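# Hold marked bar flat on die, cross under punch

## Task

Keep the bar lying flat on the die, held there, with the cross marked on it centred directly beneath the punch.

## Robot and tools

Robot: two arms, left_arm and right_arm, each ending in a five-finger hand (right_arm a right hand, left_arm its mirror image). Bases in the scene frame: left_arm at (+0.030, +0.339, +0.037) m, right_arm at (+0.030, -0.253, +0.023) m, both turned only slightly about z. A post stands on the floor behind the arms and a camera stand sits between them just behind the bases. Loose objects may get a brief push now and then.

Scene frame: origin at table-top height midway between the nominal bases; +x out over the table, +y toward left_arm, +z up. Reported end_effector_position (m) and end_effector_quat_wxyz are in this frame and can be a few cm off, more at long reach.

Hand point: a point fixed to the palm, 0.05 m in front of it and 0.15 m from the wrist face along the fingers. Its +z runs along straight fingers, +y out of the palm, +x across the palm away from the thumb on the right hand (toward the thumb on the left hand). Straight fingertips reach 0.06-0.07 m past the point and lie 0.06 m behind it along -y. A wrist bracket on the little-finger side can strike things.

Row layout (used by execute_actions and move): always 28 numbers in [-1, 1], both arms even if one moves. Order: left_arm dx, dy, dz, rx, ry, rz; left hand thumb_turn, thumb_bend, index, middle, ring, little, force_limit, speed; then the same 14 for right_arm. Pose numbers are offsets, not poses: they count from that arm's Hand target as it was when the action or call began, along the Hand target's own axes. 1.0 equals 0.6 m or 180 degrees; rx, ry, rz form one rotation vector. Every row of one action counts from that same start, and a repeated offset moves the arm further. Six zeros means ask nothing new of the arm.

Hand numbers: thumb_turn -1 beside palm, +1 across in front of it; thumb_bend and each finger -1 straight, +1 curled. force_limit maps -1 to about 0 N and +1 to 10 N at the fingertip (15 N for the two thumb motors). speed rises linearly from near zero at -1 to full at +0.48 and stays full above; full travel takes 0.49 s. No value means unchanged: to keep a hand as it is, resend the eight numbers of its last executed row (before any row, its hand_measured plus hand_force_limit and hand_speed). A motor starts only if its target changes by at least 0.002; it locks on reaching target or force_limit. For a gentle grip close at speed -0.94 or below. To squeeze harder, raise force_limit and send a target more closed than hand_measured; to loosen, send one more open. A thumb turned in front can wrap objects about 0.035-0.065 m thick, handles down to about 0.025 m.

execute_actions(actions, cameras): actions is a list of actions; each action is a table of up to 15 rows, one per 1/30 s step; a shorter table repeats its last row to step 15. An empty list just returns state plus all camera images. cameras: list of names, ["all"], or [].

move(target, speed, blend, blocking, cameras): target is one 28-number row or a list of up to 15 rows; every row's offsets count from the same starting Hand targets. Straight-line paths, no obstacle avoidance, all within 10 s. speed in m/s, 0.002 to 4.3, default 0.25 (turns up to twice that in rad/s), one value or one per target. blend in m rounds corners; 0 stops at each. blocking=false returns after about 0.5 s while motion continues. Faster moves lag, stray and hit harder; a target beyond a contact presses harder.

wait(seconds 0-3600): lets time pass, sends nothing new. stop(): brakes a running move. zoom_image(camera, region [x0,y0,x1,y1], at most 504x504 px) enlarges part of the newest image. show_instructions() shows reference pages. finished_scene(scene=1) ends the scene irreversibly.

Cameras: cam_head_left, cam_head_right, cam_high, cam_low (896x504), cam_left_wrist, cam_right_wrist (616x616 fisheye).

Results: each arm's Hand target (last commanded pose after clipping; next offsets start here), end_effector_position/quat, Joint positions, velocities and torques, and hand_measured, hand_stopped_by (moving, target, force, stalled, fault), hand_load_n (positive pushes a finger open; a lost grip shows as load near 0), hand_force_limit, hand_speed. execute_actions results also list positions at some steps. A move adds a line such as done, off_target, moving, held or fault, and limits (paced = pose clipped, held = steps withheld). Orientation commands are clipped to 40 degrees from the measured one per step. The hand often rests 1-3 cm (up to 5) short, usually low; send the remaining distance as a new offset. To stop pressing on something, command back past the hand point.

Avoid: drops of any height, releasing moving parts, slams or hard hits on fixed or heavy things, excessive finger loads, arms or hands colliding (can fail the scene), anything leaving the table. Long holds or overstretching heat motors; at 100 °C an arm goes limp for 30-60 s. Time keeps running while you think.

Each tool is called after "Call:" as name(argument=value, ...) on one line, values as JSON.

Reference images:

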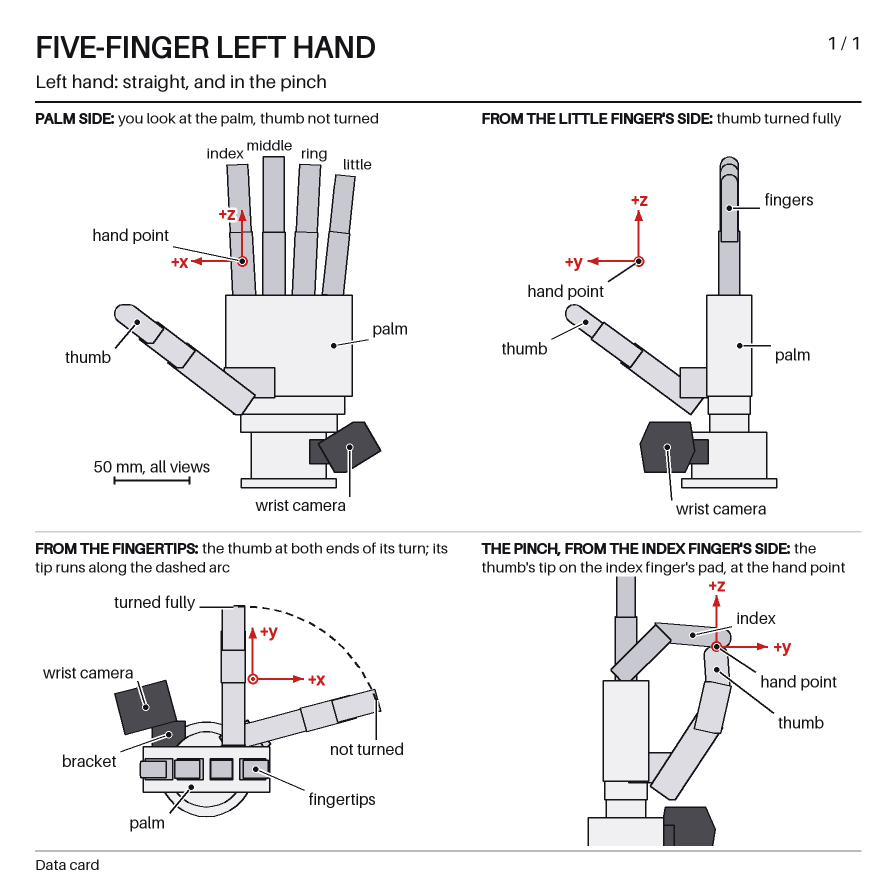

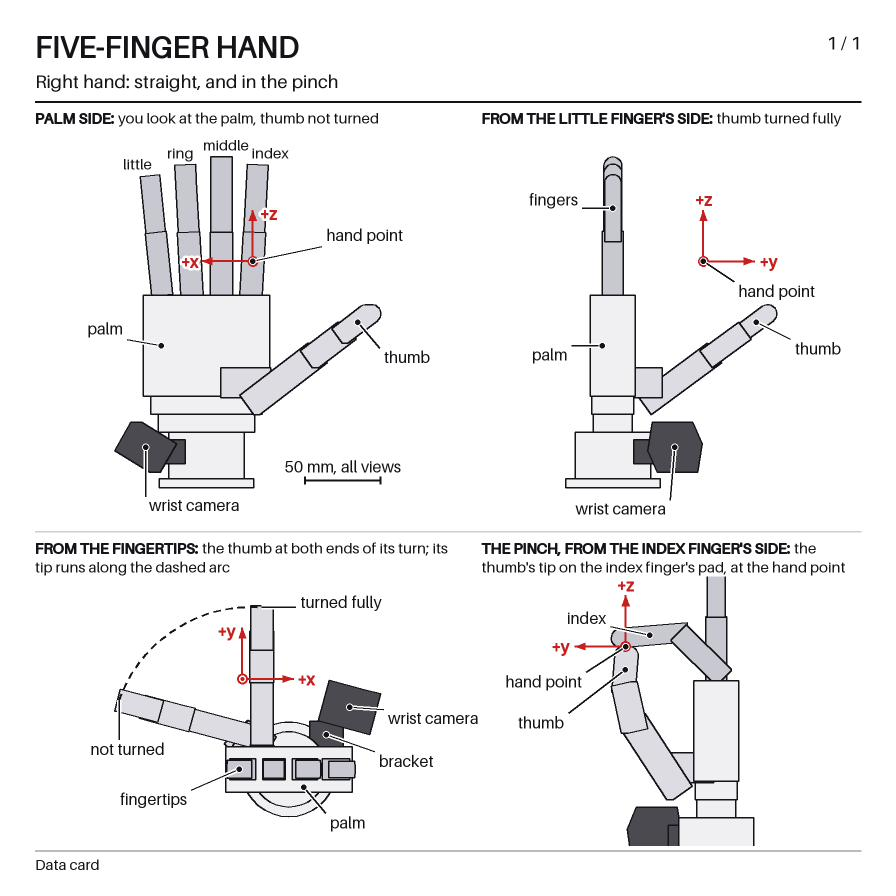

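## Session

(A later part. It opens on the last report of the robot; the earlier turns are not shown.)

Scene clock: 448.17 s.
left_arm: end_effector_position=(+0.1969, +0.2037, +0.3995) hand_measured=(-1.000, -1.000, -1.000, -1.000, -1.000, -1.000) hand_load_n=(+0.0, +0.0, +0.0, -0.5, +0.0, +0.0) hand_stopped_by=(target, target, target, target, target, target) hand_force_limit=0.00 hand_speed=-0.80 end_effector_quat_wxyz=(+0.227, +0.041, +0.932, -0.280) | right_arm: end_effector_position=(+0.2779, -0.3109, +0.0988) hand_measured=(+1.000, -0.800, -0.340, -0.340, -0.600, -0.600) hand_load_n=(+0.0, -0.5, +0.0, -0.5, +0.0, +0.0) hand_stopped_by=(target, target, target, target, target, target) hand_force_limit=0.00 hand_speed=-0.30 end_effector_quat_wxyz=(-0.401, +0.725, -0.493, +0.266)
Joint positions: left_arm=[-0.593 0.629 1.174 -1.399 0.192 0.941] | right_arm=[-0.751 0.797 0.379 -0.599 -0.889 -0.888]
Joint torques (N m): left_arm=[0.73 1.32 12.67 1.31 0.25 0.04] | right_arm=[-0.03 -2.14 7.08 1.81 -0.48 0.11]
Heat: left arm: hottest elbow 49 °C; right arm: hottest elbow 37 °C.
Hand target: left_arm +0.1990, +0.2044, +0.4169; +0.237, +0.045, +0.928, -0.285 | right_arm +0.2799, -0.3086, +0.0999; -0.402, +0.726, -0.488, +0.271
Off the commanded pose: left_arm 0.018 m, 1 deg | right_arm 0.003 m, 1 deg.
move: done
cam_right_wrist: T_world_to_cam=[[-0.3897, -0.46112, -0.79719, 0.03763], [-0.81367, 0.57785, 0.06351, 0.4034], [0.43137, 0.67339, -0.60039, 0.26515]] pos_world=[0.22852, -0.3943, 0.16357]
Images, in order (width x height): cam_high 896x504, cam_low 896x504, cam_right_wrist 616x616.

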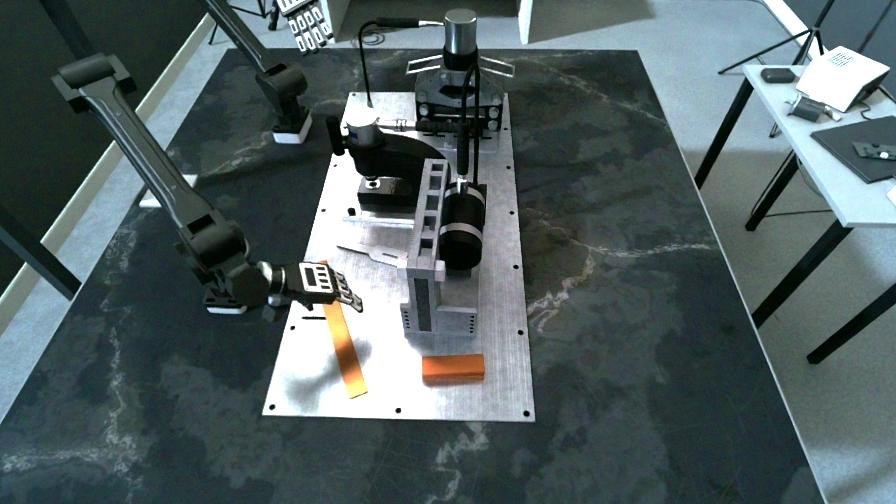

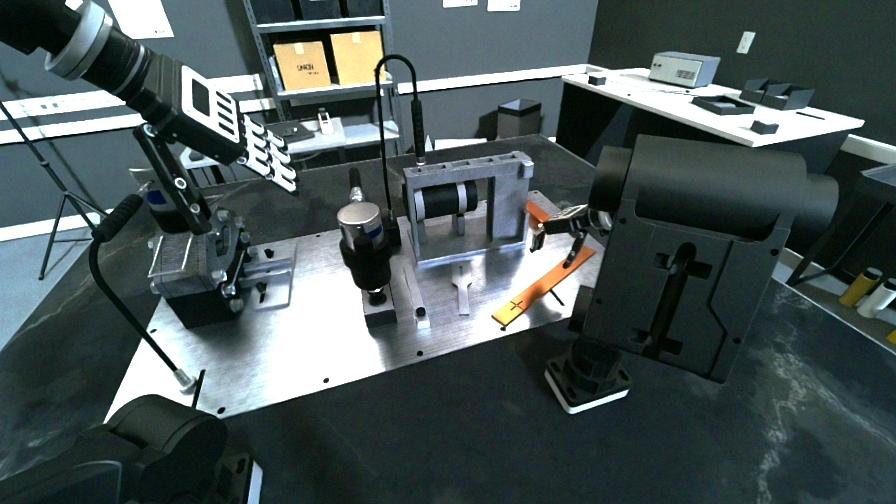

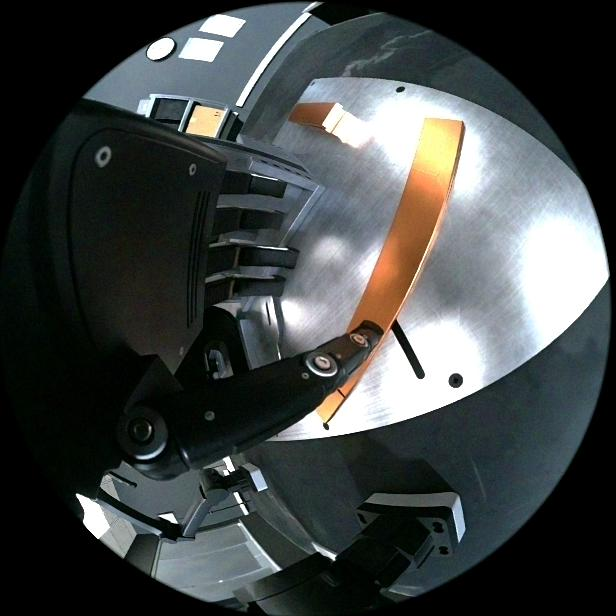

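Call:
move(target=[0, 0, 0, 0, 0, 0, -1, -1, -1, -1, -1, -1, 0, -0.8, -0.0023, 0.0785, 0.0473, 0, 0, 0, 1, -0.5, -0.34, -0.34, -0.6, -0.6, 0, -0.3], speed=0.06, cameras=["cam_right_wrist", "cam_low", "cam_high"])

Call:
zoom_image(camera="cam_right_wrist", region=[200, 90, 500, 440])

Call:
zoom_image(camera="cam_low", region=[500, 200, 620, 340])

Call:
zoom_image(camera="cam_high", region=[280, 240, 420, 380])

Scene clock: 508.47 s.
left_arm: end_effector_position=(+0.1969, +0.2037, +0.3995) hand_measured=(-1.000, -1.000, -1.000, -1.000, -1.000, -1.000) hand_load_n=(+0.0, +0.0, +0.0, +0.0, +0.0, +0.0) hand_stopped_by=(target, target, target, target, target, target) hand_force_limit=0.00 hand_speed=-0.80 end_effector_quat_wxyz=(+0.227, +0.041, +0.932, -0.280) | right_arm: end_effector_position=(+0.2779, -0.3109, +0.0477) hand_measured=(+1.000, -0.500, -0.340, -0.340, -0.600, -0.600) hand_load_n=(+0.0, +0.5, +0.0, +0.0, +0.0, +0.0) hand_stopped_by=(target, target, target, target, target, target) hand_force_limit=0.00 hand_speed=-0.30 end_effector_quat_wxyz=(-0.400, +0.725, -0.489, +0.274)
Joint positions: left_arm=[-0.593 0.629 1.174 -1.399 0.192 0.941] | right_arm=[-0.751 0.923 0.27 -0.345 -0.889 -0.887]
Joint torques (N m): left_arm=[0.73 1.26 12.67 1.29 0.24 0.04] | right_arm=[0.03 -0.85 6.22 1.44 -0.47 0.11]
Heat: left arm: hottest elbow 49 °C; right arm: hottest elbow 37 °C.
Hand target: left_arm +0.1990, +0.2044, +0.4169; +0.237, +0.045, +0.928, -0.285 | right_arm +0.2786, -0.3077, +0.0449; -0.402, +0.726, -0.488, +0.271
Off the commanded pose: left_arm 0.018 m, 1 deg | right_arm 0.004 m, 1 deg.
move: done
cam_right_wrist: T_world_to_cam=[[-0.37931, -0.47131, -0.79624, -0.00912], [-0.81424, 0.57876, 0.0453, 0.40803], [0.43948, 0.66551, -0.60328, 0.22996]] pos_world=[0.22771, -0.39349, 0.11298]
Images, in order (width x height): cam_high 896x504, cam_low 896x504, cam_right_wrist 616x616.

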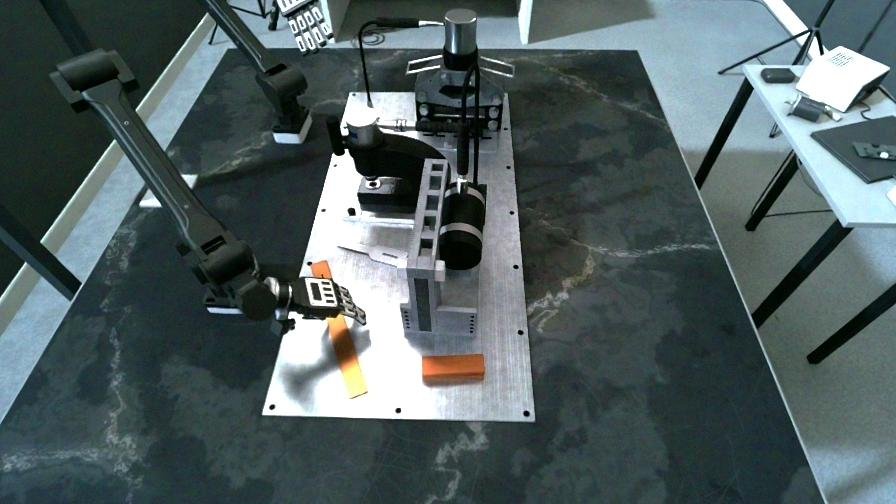

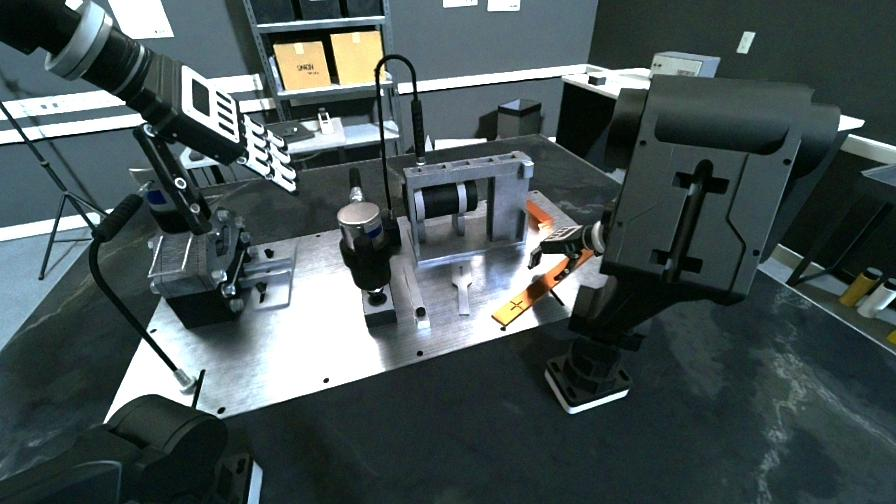

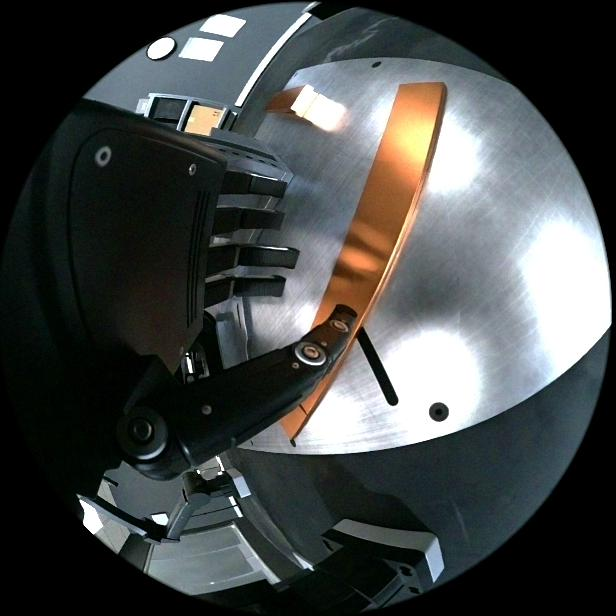

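Scaled by 1.440 from the camera's image (finer frame: 880x880).

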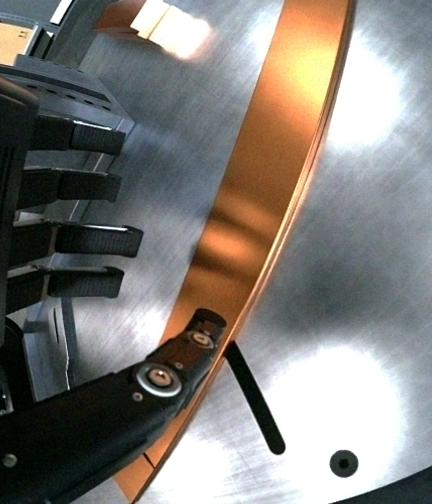

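Scaled by 3.600.

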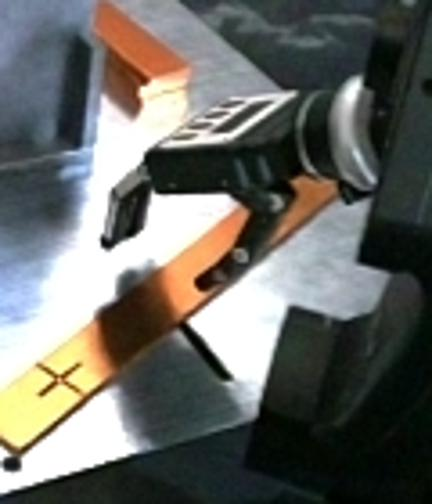

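Scaled by 3.600.

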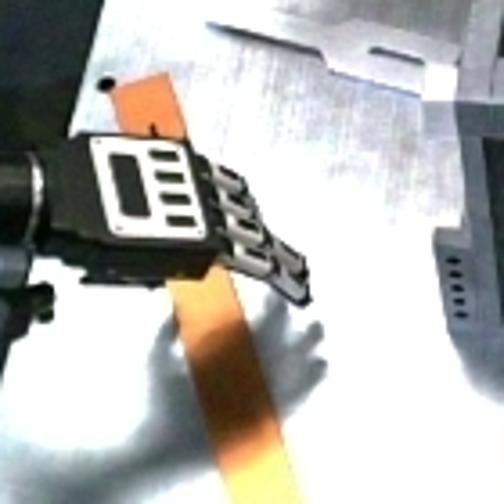

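Call:
zoom_image(camera="cam_right_wrist", region=[280, 200, 440, 360])

Scaled by 3.150 from the camera's image (finer frame: 880x880).

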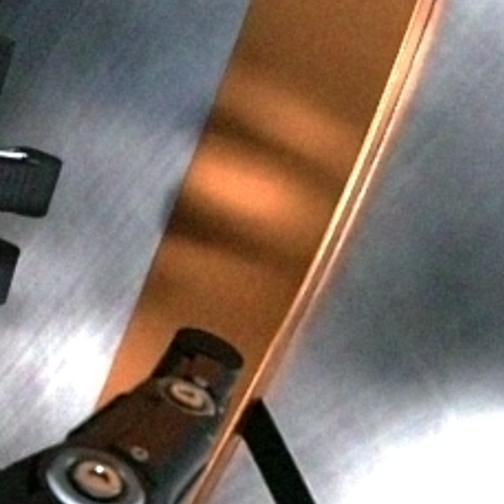

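Call:
move(target=[0, 0, 0, 0, 0, 0, -1, -1, -1, -1, -1, -1, 0, -0.8, 0, 0.0281, 0.0076, 0, 0, 0, 1, -0.5, -0.34, -0.34, -0.6, -0.6, 0, -0.3], speed=0.04, cameras=["cam_right_wrist", "cam_low", "cam_high"])

Call:
zoom_image(camera="cam_right_wrist", region=[200, 200, 400, 400])

Call:
zoom_image(camera="cam_low", region=[500, 210, 600, 320])

Scene clock: 576.63 s.
left_arm: end_effector_position=(+0.1969, +0.2037, +0.3995) hand_measured=(-1.000, -1.000, -1.000, -1.000, -1.000, -1.000) hand_load_n=(+0.0, +0.0, +0.0, +0.0, +0.0, +0.0) hand_stopped_by=(target, target, target, target, target, target) hand_force_limit=0.00 hand_speed=-0.80 end_effector_quat_wxyz=(+0.227, +0.041, +0.932, -0.280) | right_arm: end_effector_position=(+0.2746, -0.3067, +0.0311) hand_measured=(+1.000, -0.500, -0.340, -0.340, -0.600, -0.600) hand_load_n=(+0.0, +0.0, +0.0, +0.0, +0.0, +0.0) hand_stopped_by=(target, target, target, target, target, target) hand_force_limit=0.00 hand_speed=-0.30 end_effector_quat_wxyz=(-0.404, +0.726, -0.489, +0.266)
Joint positions: left_arm=[-0.593 0.629 1.174 -1.399 0.192 0.941] | right_arm=[-0.751 0.985 0.244 -0.281 -0.897 -0.898]
Joint torques (N m): left_arm=[0.73 1.32 12.67 1.31 0.24 0.04] | right_arm=[-1.96 -0.44 5.37 1.63 -0.67 -0.12]
Motor temperatures (°C): left_arm=[27 26 50 25 30 27] | right_arm=[30 29 35 27 28 30]
Heat: left arm: hottest elbow 50 °C; right arm: hottest elbow 35 °C.
Hand target: left_arm +0.1990, +0.2044, +0.4169; +0.237, +0.045, +0.928, -0.285 | right_arm +0.2738, -0.3097, +0.0281; -0.402, +0.726, -0.488, +0.271
Off the commanded pose: left_arm 0.018 m, 1 deg | right_arm 0.004 m, 1 deg.
move: done
cam_right_wrist: T_world_to_cam=[[-0.38196, -0.46455, -0.79893, -0.01876], [-0.8194, 0.57004, 0.06028, 0.40192], [0.42742, 0.67767, -0.59839, 0.22542]] pos_world=[0.22582, -0.39059, 0.09567]
Images, in order (width x height): cam_high 896x504, cam_low 896x504, cam_right_wrist 616x616.

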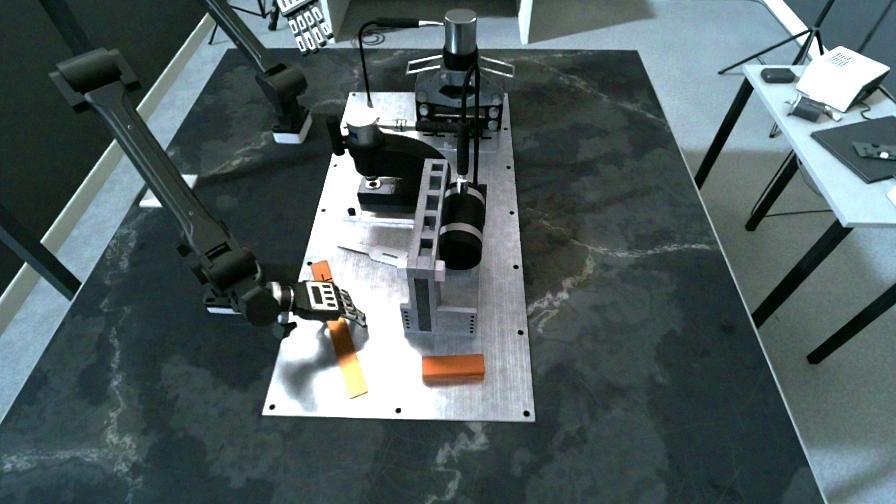

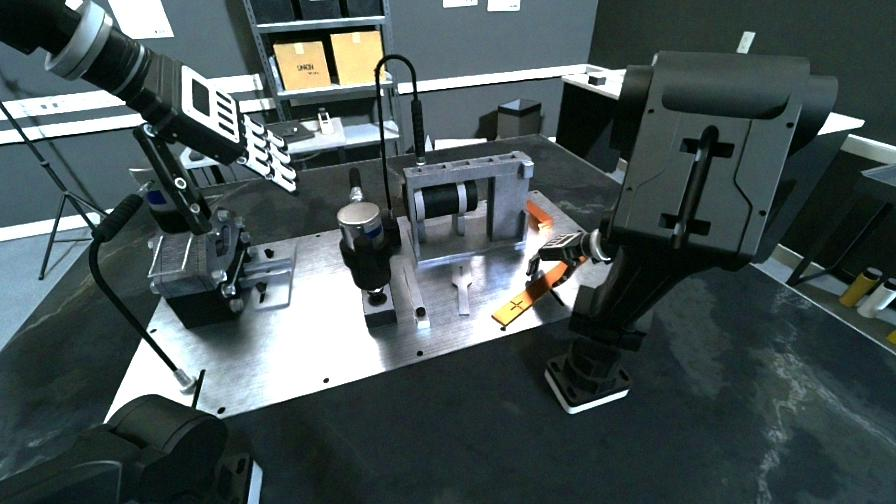

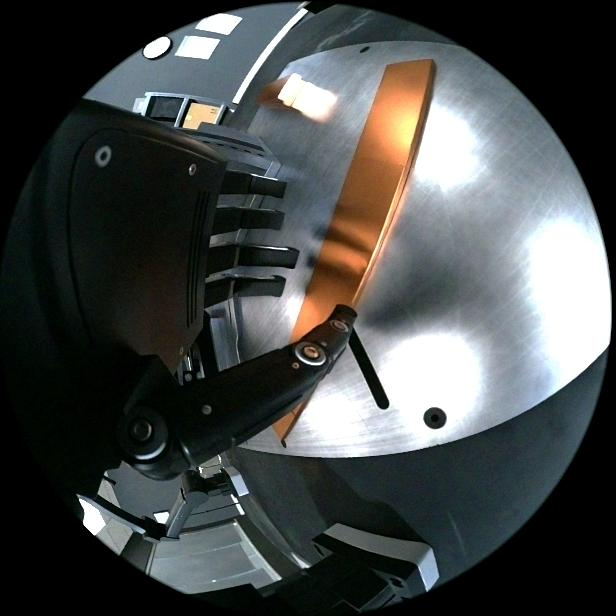

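Scaled by 2.520 from the camera's image (finer frame: 880x880).

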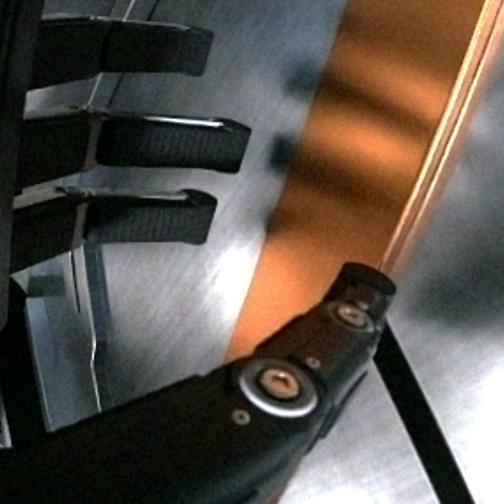

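Scaled by 4.582.

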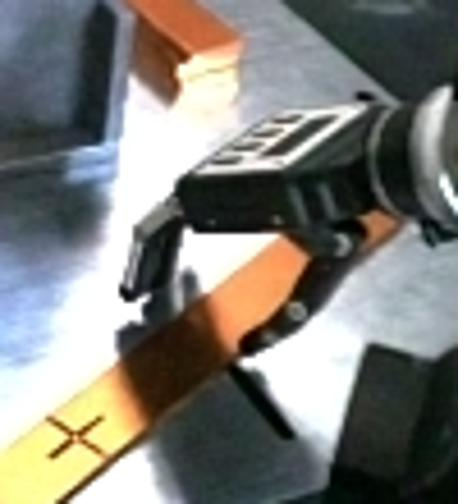

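Call:
move(target=[0, 0, 0, 0, 0, 0, -1, -1, -1, -1, -1, -1, 0, -0.8, 0.0062, 0.0045, -0.0072, 0, 0, 0, 1, -0.5, -0.34, -0.34, -0.6, -0.6, 0, -0.3], speed=0.04, cameras=["cam_right_wrist"])

Call:
zoom_image(camera="cam_right_wrist", region=[200, 200, 400, 400])

Scene clock: 600.17 s.
left_arm: end_effector_position=(+0.1969, +0.2037, +0.3995) hand_measured=(-1.000, -1.000, -1.000, -1.000, -1.000, -1.000) hand_load_n=(+0.0, +0.0, +0.0, +0.0, +0.0, +0.0) hand_stopped_by=(target, target, target, target, target, target) hand_force_limit=0.00 hand_speed=-0.80 end_effector_quat_wxyz=(+0.227, +0.041, +0.932, -0.280) | right_arm: end_effector_position=(+0.2716, -0.3124, +0.0291) hand_measured=(+1.000, -0.500, -0.340, -0.340, -0.600, -0.600) hand_load_n=(+0.0, +0.0, +0.0, +0.0, +0.0, +0.0) hand_stopped_by=(target, target, target, target, target, target) hand_force_limit=0.00 hand_speed=-0.30 end_effector_quat_wxyz=(-0.402, +0.727, -0.486, +0.272)
Joint positions: left_arm=[-0.593 0.629 1.174 -1.399 0.192 0.941] | right_arm=[-0.783 0.997 0.244 -0.29 -0.913 -0.942]
Joint torques (N m): left_arm=[0.73 1.32 12.67 1.29 0.24 0.04] | right_arm=[-2.32 -0.97 6.46 0.49 -0.68 -0.14]
Heat: left arm: hottest elbow 50 °C; right arm: hottest elbow 35 °C.
Hand target: left_arm +0.1990, +0.2044, +0.4169; +0.237, +0.045, +0.928, -0.285 | right_arm +0.2705, -0.3150, +0.0282; -0.402, +0.726, -0.488, +0.271
Off the commanded pose: left_arm 0.018 m, 1 deg | right_arm 0.003 m, 0 deg.
move: done
cam_right_wrist: T_world_to_cam=[[-0.37465, -0.47186, -0.79811, -0.02849], [-0.81948, 0.57118, 0.04698, 0.40361], [0.4337, 0.67163, -0.60067, 0.22588]] pos_world=[0.22211, -0.39569, 0.09398]

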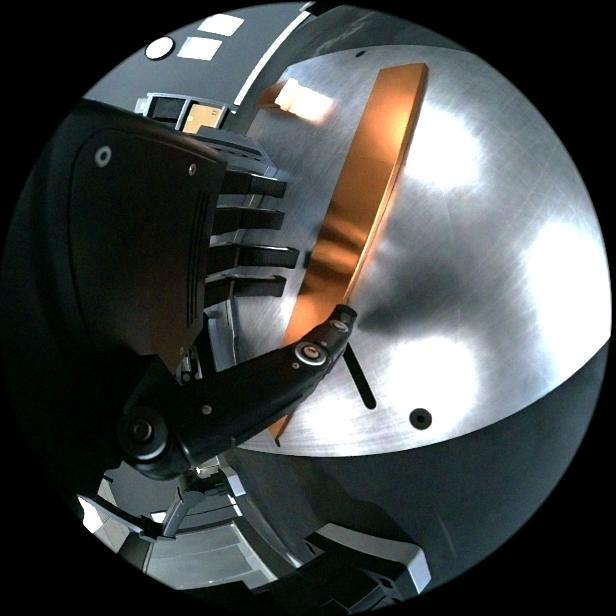

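Scaled by 2.520 from the camera's image (finer frame: 880x880).

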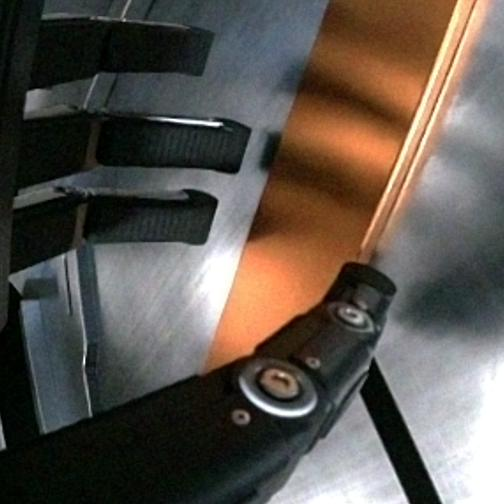

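Call:
move(target=[0, 0, 0, 0, 0, 0, -1, -1, -1, -1, -1, -1, 0, -0.8, 0, 0.0057, 0.0035, 0, 0, 0, 1, -0.5, -0.34, -0.34, -0.6, -0.6, 0, -0.3], speed=0.03, cameras=["cam_right_wrist"])

Scene clock: 619.80 s.
left_arm: end_effector_position=(+0.1969, +0.2037, +0.3995) hand_measured=(-1.000, -1.000, -1.000, -1.000, -1.000, -1.000) hand_load_n=(-0.5, +0.0, +0.0, +0.0, +0.0, +0.0) hand_stopped_by=(target, target, target, target, target, target) hand_force_limit=0.00 hand_speed=-0.80 end_effector_quat_wxyz=(+0.227, +0.041, +0.932, -0.280) | right_arm: end_effector_position=(+0.2701, -0.3108, +0.0257) hand_measured=(+1.000, -0.500, -0.340, -0.340, -0.600, -0.600) hand_load_n=(+0.0, +0.0, +0.0, +0.0, +0.0, +0.0) hand_stopped_by=(target, target, target, target, target, target) hand_force_limit=0.00 hand_speed=-0.30 end_effector_quat_wxyz=(-0.404, +0.726, -0.489, +0.265)
Joint positions: left_arm=[-0.593 0.629 1.174 -1.399 0.192 0.941] | right_arm=[-0.783 1.015 0.244 -0.29 -0.913 -0.944]
Joint torques (N m): left_arm=[0.73 1.32 12.67 1.29 0.24 0.04] | right_arm=[-3.55 -1.38 5.74 1.51 -0.67 -0.11]
Heat: left arm: hottest elbow 51 °C; right arm: hottest elbow 35 °C.
Hand target: left_arm +0.1990, +0.2044, +0.4169; +0.237, +0.045, +0.928, -0.285 | right_arm +0.2705, -0.3150, +0.0242; -0.402, +0.726, -0.488, +0.271
Off the commanded pose: left_arm 0.018 m, 1 deg | right_arm 0.005 m, 1 deg.
move: done
cam_right_wrist: T_world_to_cam=[[-0.38341, -0.46262, -0.79936, -0.02571], [-0.8194, 0.56972, 0.06331, 0.4007], [0.42612, 0.67927, -0.59751, 0.22777]] pos_world=[0.22142, -0.39489, 0.09017]

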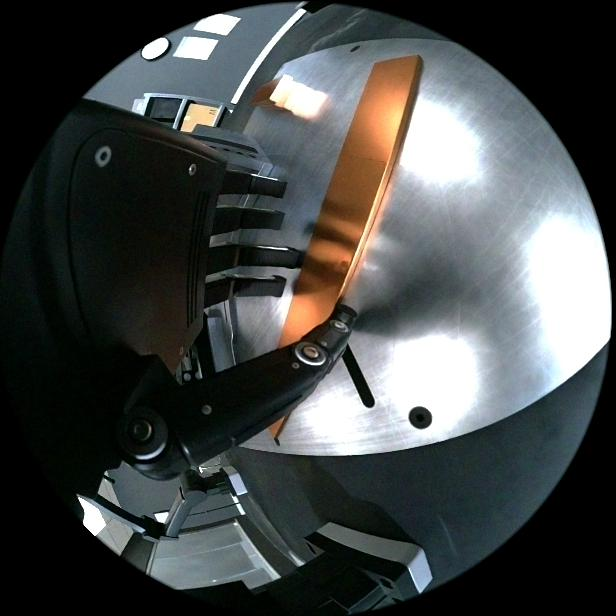

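Call:
zoom_image(camera="cam_right_wrist", region=[240, 220, 400, 380])

Scaled by 3.150 from the camera's image (finer frame: 880x880).

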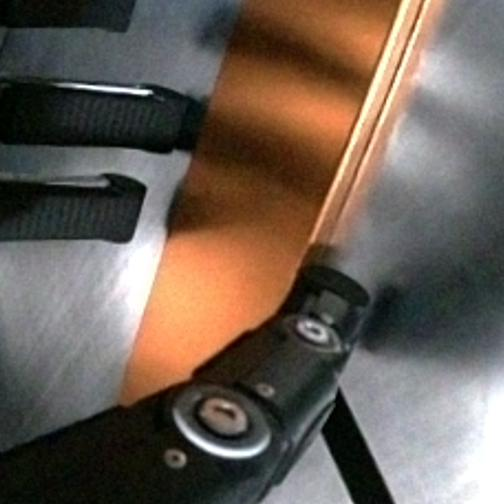

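Call:
move(target=[0, 0, 0, 0, 0, 0, -1, -1, -1, -1, -1, -1, 0, -0.8, 0, 0, 0, 0, 0, 0, 1, -0.5, 0.0, 0.0, -0.6, -0.6, -0.2, -0.92], cameras=["cam_right_wrist", "cam_low", "cam_high"])

Call:
zoom_image(camera="cam_right_wrist", region=[240, 220, 400, 380])

Scene clock: 644.67 s.
left_arm: end_effector_position=(+0.1969, +0.2037, +0.3995) hand_measured=(-1.000, -1.000, -1.000, -1.000, -1.000, -1.000) hand_load_n=(+0.0, +0.0, +0.0, +0.0, +0.0, +0.0) hand_stopped_by=(target, target, target, target, target, target) hand_force_limit=0.00 hand_speed=-0.80 end_effector_quat_wxyz=(+0.227, +0.041, +0.932, -0.280) | right_arm: end_effector_position=(+0.2712, -0.3102, +0.0269) hand_measured=(+1.000, -0.500, +0.000, +0.000, -0.600, -0.600) hand_load_n=(+0.0, +0.0, +0.0, +2.5, +0.0, +0.0) hand_stopped_by=(target, target, target, target, target, target) hand_force_limit=-0.20 hand_speed=-0.92 end_effector_quat_wxyz=(-0.407, +0.726, -0.487, +0.266)
Joint positions: left_arm=[-0.593 0.629 1.174 -1.399 0.192 0.941] | right_arm=[-0.783 1.015 0.244 -0.286 -0.921 -0.944]
Joint torques (N m): left_arm=[0.73 1.32 12.67 1.29 0.25 0.04] | right_arm=[-2.49 -0.67 5.71 1.26 -0.32 -0.13]
Heat: left arm: hottest elbow 51 °C; right arm: hottest elbow 35 °C.
Hand target: left_arm +0.1990, +0.2044, +0.4169; +0.237, +0.045, +0.928, -0.285 | right_arm +0.2705, -0.3151, +0.0242; -0.402, +0.726, -0.488, +0.271
Off the commanded pose: left_arm 0.018 m, 1 deg | right_arm 0.006 m, 1 deg.
move: done
cam_right_wrist: T_world_to_cam=[[-0.37545, -0.46248, -0.80322, -0.02611], [-0.8221, 0.56637, 0.05817, 0.40097], [0.42802, 0.68216, -0.59284, 0.22784]] pos_world=[0.22231, -0.39459, 0.09078]
Images, in order (width x height): cam_high 896x504, cam_low 896x504, cam_right_wrist 616x616.

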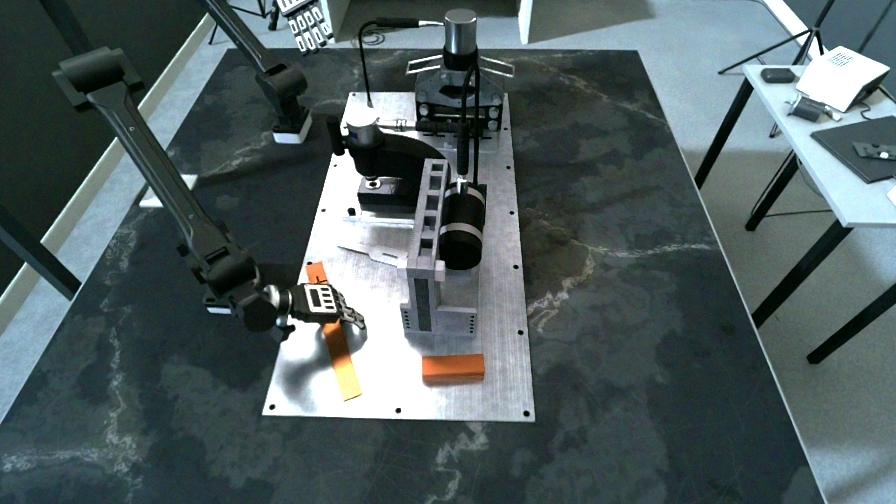

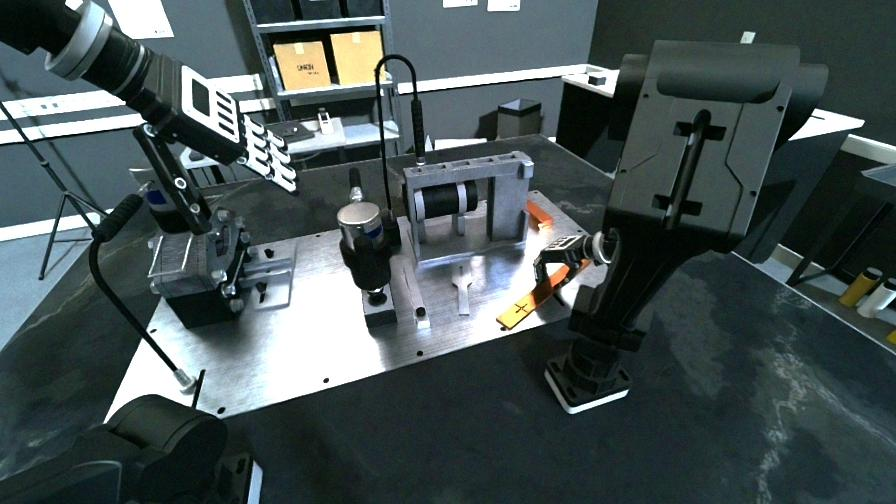

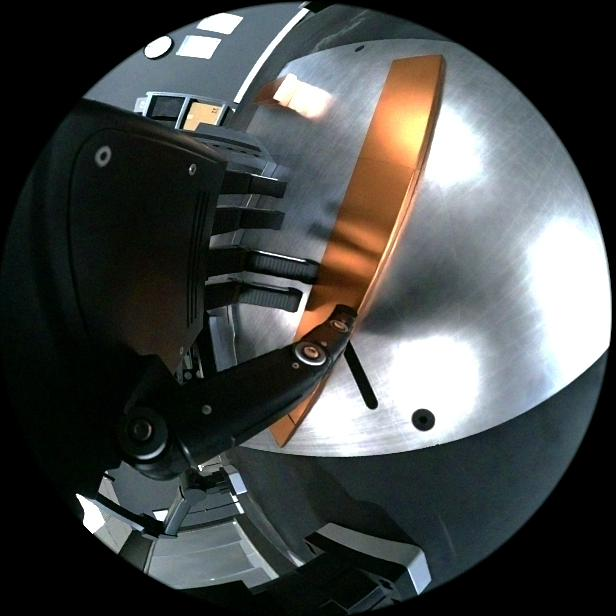

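Scaled by 3.150 from the camera's image (finer frame: 880x880).

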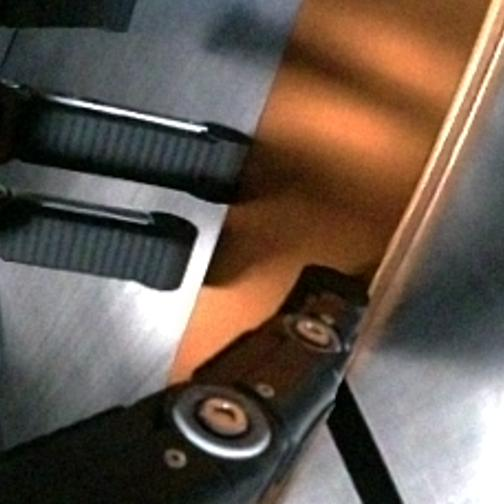

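Call:
move(target=[[0, 0, 0, 0, 0, 0, -1, -1, -1, -1, -1, -1, 0, -0.8, 0, -0.0113, -0.0071, 0, 0, 0, 1, -0.5, -0.4, -0.4, -0.6, -0.6, -0.2, -0.3], [0, 0, 0, 0, 0, 0, -1, -1, -1, -1, -1, -1, 0, -0.8, 0, -0.0033, -0.0223, 0, 0, 0, 1, -0.5, -0.4, -0.4, -0.6, -0.6, -0.2, -0.3]], speed=0.04, cameras=["cam_right_wrist"])

Call:
zoom_image(camera="cam_right_wrist", region=[240, 220, 400, 380])

Scene clock: 685.97 s.
left_arm: end_effector_position=(+0.1969, +0.2037, +0.3995) hand_measured=(-1.000, -1.000, -1.000, -1.000, -1.000, -1.000) hand_load_n=(+0.0, +0.0, +0.0, +0.0, +0.0, +0.0) hand_stopped_by=(target, target, target, target, target, target) hand_force_limit=0.00 hand_speed=-0.80 end_effector_quat_wxyz=(+0.227, +0.041, +0.932, -0.280) | right_arm: end_effector_position=(+0.2569, -0.3098, +0.0259) hand_measured=(+1.000, -0.500, -0.400, -0.400, -0.600, -0.600) hand_load_n=(+0.0, +0.0, +0.0, +0.0, +0.0, +0.0) hand_stopped_by=(target, target, target, target, target, target) hand_force_limit=-0.20 hand_speed=-0.30 end_effector_quat_wxyz=(-0.406, +0.725, -0.493, +0.257)
Joint positions: left_arm=[-0.593 0.629 1.174 -1.399 0.192 0.941] | right_arm=[-0.832 0.994 0.244 -0.387 -0.936 -1.016]
Joint torques (N m): left_arm=[0.73 1.26 12.67 1.31 0.24 0.04] | right_arm=[-2.2 -3.49 7.08 0.51 -0.69 -0.13]
Heat: left arm: hottest elbow 51 °C; right arm: hottest elbow 35 °C.
Hand target: left_arm +0.1990, +0.2044, +0.4169; +0.237, +0.045, +0.928, -0.285 | right_arm +0.2609, -0.3188, +0.0329; -0.402, +0.726, -0.488, +0.271
Off the commanded pose: left_arm 0.018 m, 1 deg | right_arm 0.012 m, 2 deg.
move: off_target (right_arm)
cam_right_wrist: T_world_to_cam=[[-0.39239, -0.45251, -0.80079, -0.0247], [-0.81866, 0.56871, 0.07978, 0.38829], [0.41932, 0.68687, -0.59361, 0.23672]] pos_world=[0.20893, -0.3946, 0.08976]

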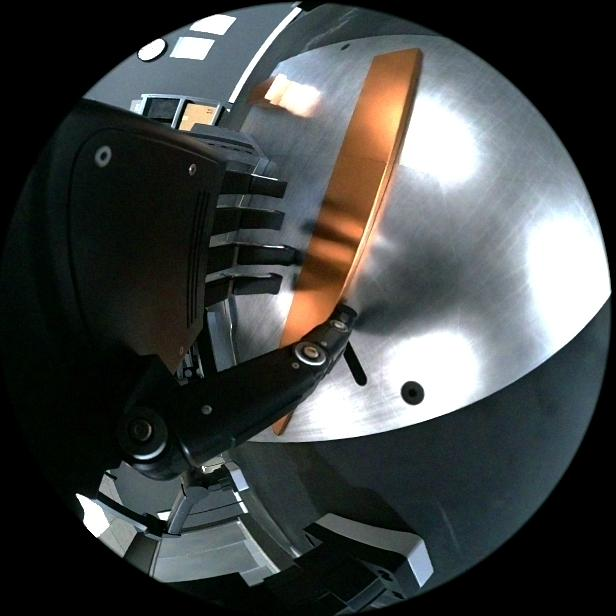

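Scaled by 3.150 from the camera's image (finer frame: 880x880).

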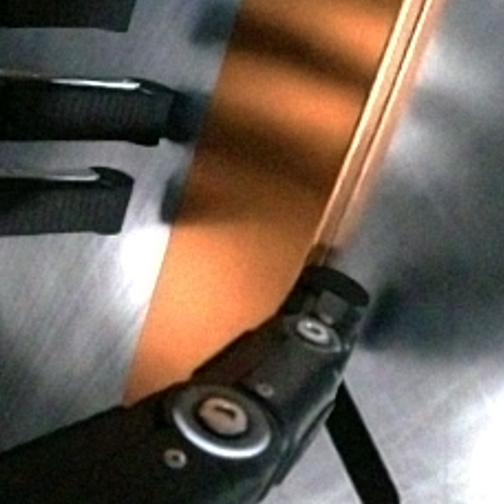

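Call:
move(target=[0, 0, 0, 0, 0, 0, -1, -1, -1, -1, -1, -1, 0, -0.8, 0.0050, 0.0192, 0.0097, 0, 0, 0, 1, -0.5, -0.4, -0.4, -0.6, -0.6, -0.2, -0.3], speed=0.04, cameras=["cam_right_wrist"])

Call:
zoom_image(camera="cam_right_wrist", region=[240, 220, 400, 380])

Scene clock: 714.30 s.
left_arm: end_effector_position=(+0.1969, +0.2037, +0.3995) hand_measured=(-1.000, -1.000, -1.000, -1.000, -1.000, -1.000) hand_load_n=(+0.0, +0.0, +0.0, +0.0, +0.0, +0.0) hand_stopped_by=(target, target, target, target, target, target) hand_force_limit=0.00 hand_speed=-0.80 end_effector_quat_wxyz=(+0.227, +0.041, +0.932, -0.280) | right_arm: end_effector_position=(+0.2587, -0.3125, +0.0232) hand_measured=(+1.000, -0.500, -0.400, -0.400, -0.600, -0.600) hand_load_n=(+0.0, +0.0, +0.0, -2.5, +0.0, +0.0) hand_stopped_by=(target, target, target, target, target, target) hand_force_limit=-0.20 hand_speed=-0.30 end_effector_quat_wxyz=(-0.412, +0.722, -0.491, +0.261)
Joint positions: left_arm=[-0.593 0.629 1.174 -1.399 0.192 0.941] | right_arm=[-0.848 1.029 0.244 -0.358 -0.957 -1.029]
Joint torques (N m): left_arm=[0.73 1.32 12.67 1.29 0.25 0.04] | right_arm=[-2.43 -0.38 6.3 1.8 -0.13 -0.23]
Heat: left arm: hottest elbow 52 °C; right arm: hottest elbow 35 °C.
Hand target: left_arm +0.1990, +0.2044, +0.4169; +0.237, +0.045, +0.928, -0.285 | right_arm +0.2610, -0.3221, +0.0201; -0.402, +0.726, -0.488, +0.271
Off the commanded pose: left_arm 0.018 m, 1 deg | right_arm 0.010 m, 2 deg.
move: done
cam_right_wrist: T_world_to_cam=[[-0.38074, -0.44634, -0.80983, -0.02822], [-0.81986, 0.56797, 0.07241, 0.39189], [0.42764, 0.69151, -0.58219, 0.23532]] pos_world=[0.20992, -0.39791, 0.08577]

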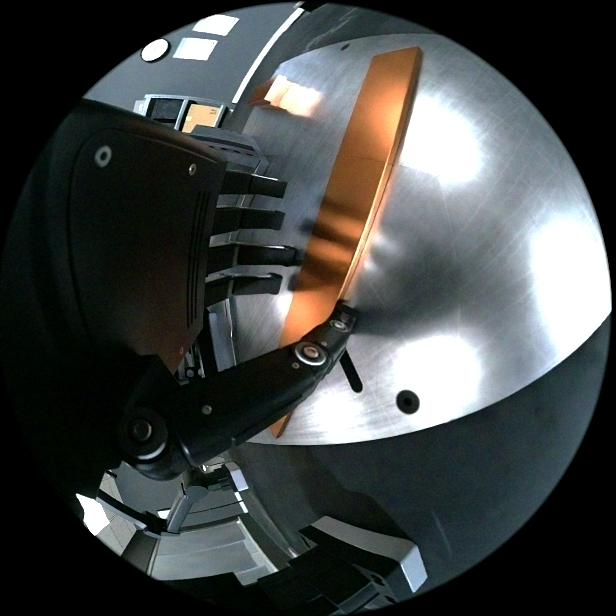

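Scaled by 3.150 from the camera's image (finer frame: 880x880).

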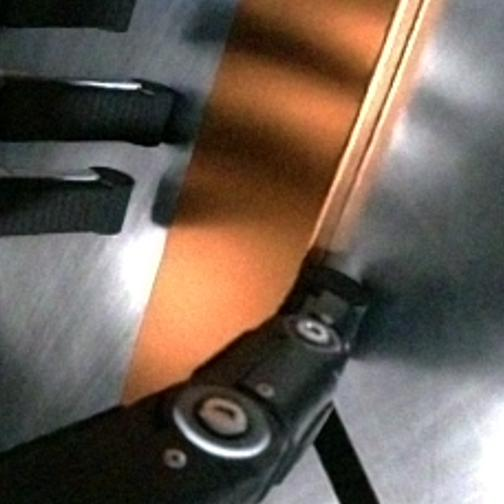

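Call:
move(target=[0, 0, 0, 0, 0, 0, -1, -1, -1, -1, -1, -1, 0, -0.8, 0.0, 0.0050, 0.0030, 0, 0, 0, 1, -0.5, -0.4, -0.4, -0.6, -0.6, -0.2, -0.3], speed=0.04, cameras=["cam_right_wrist"])

Call:
zoom_image(camera="cam_right_wrist", region=[240, 220, 400, 380])

Scene clock: 736.17 s.
left_arm: end_effector_position=(+0.1969, +0.2037, +0.3995) hand_measured=(-1.000, -1.000, -1.000, -1.000, -1.000, -1.000) hand_load_n=(+0.0, +0.0, +0.0, +0.0, +0.0, +0.0) hand_stopped_by=(target, target, target, target, target, target) hand_force_limit=0.00 hand_speed=-0.80 end_effector_quat_wxyz=(+0.227, +0.041, +0.932, -0.280) | right_arm: end_effector_position=(+0.2611, -0.3141, +0.0225) hand_measured=(+1.000, -0.500, -0.400, -0.400, -0.600, -0.600) hand_load_n=(+0.0, +0.0, +0.0, -1.5, +0.0, +0.0) hand_stopped_by=(target, target, target, target, target, target) hand_force_limit=-0.20 hand_speed=-0.30 end_effector_quat_wxyz=(-0.414, +0.722, -0.488, +0.265)
Joint positions: left_arm=[-0.593 0.629 1.174 -1.399 0.192 0.941] | right_arm=[-0.848 1.042 0.244 -0.337 -0.963 -1.029]
Joint torques (N m): left_arm=[0.73 1.32 12.67 1.29 0.24 0.04] | right_arm=[-2.2 -0.62 5.55 1.63 0.13 -0.19]
Heat: left arm: hottest elbow 52 °C; right arm: hottest elbow 35 °C.
Hand target: left_arm +0.1990, +0.2044, +0.4169; +0.237, +0.045, +0.928, -0.285 | right_arm +0.2610, -0.3221, +0.0166; -0.402, +0.726, -0.488, +0.271
Off the commanded pose: left_arm 0.018 m, 1 deg | right_arm 0.010 m, 2 deg.
move: done
cam_right_wrist: T_world_to_cam=[[-0.37169, -0.45032, -0.81182, -0.03223], [-0.82197, 0.56611, 0.06232, 0.39492], [0.43152, 0.69046, -0.58057, 0.23365]] pos_world=[0.21181, -0.3994, 0.08488]

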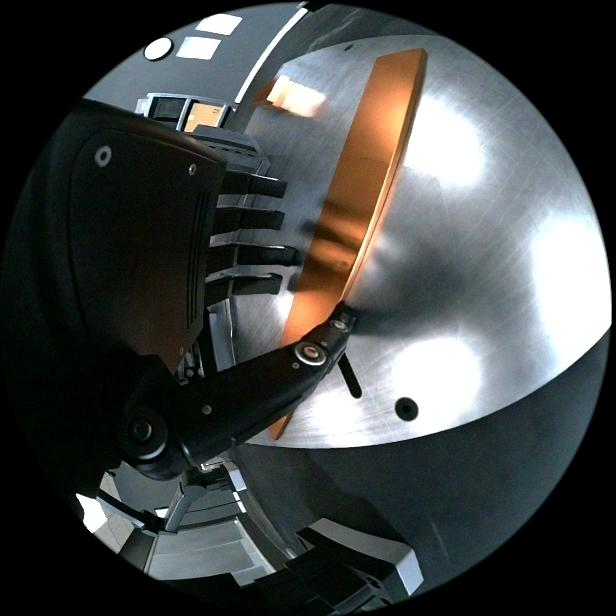

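Scaled by 3.150 from the camera's image (finer frame: 880x880).

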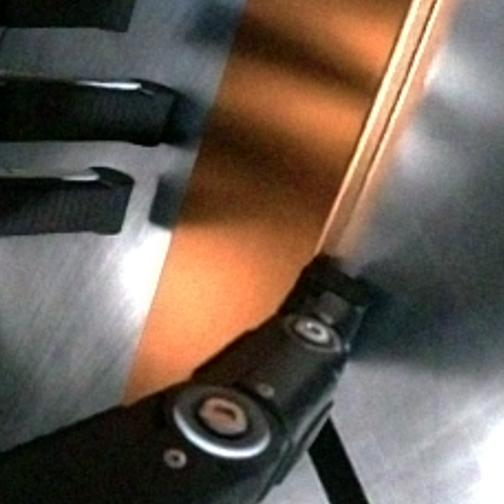

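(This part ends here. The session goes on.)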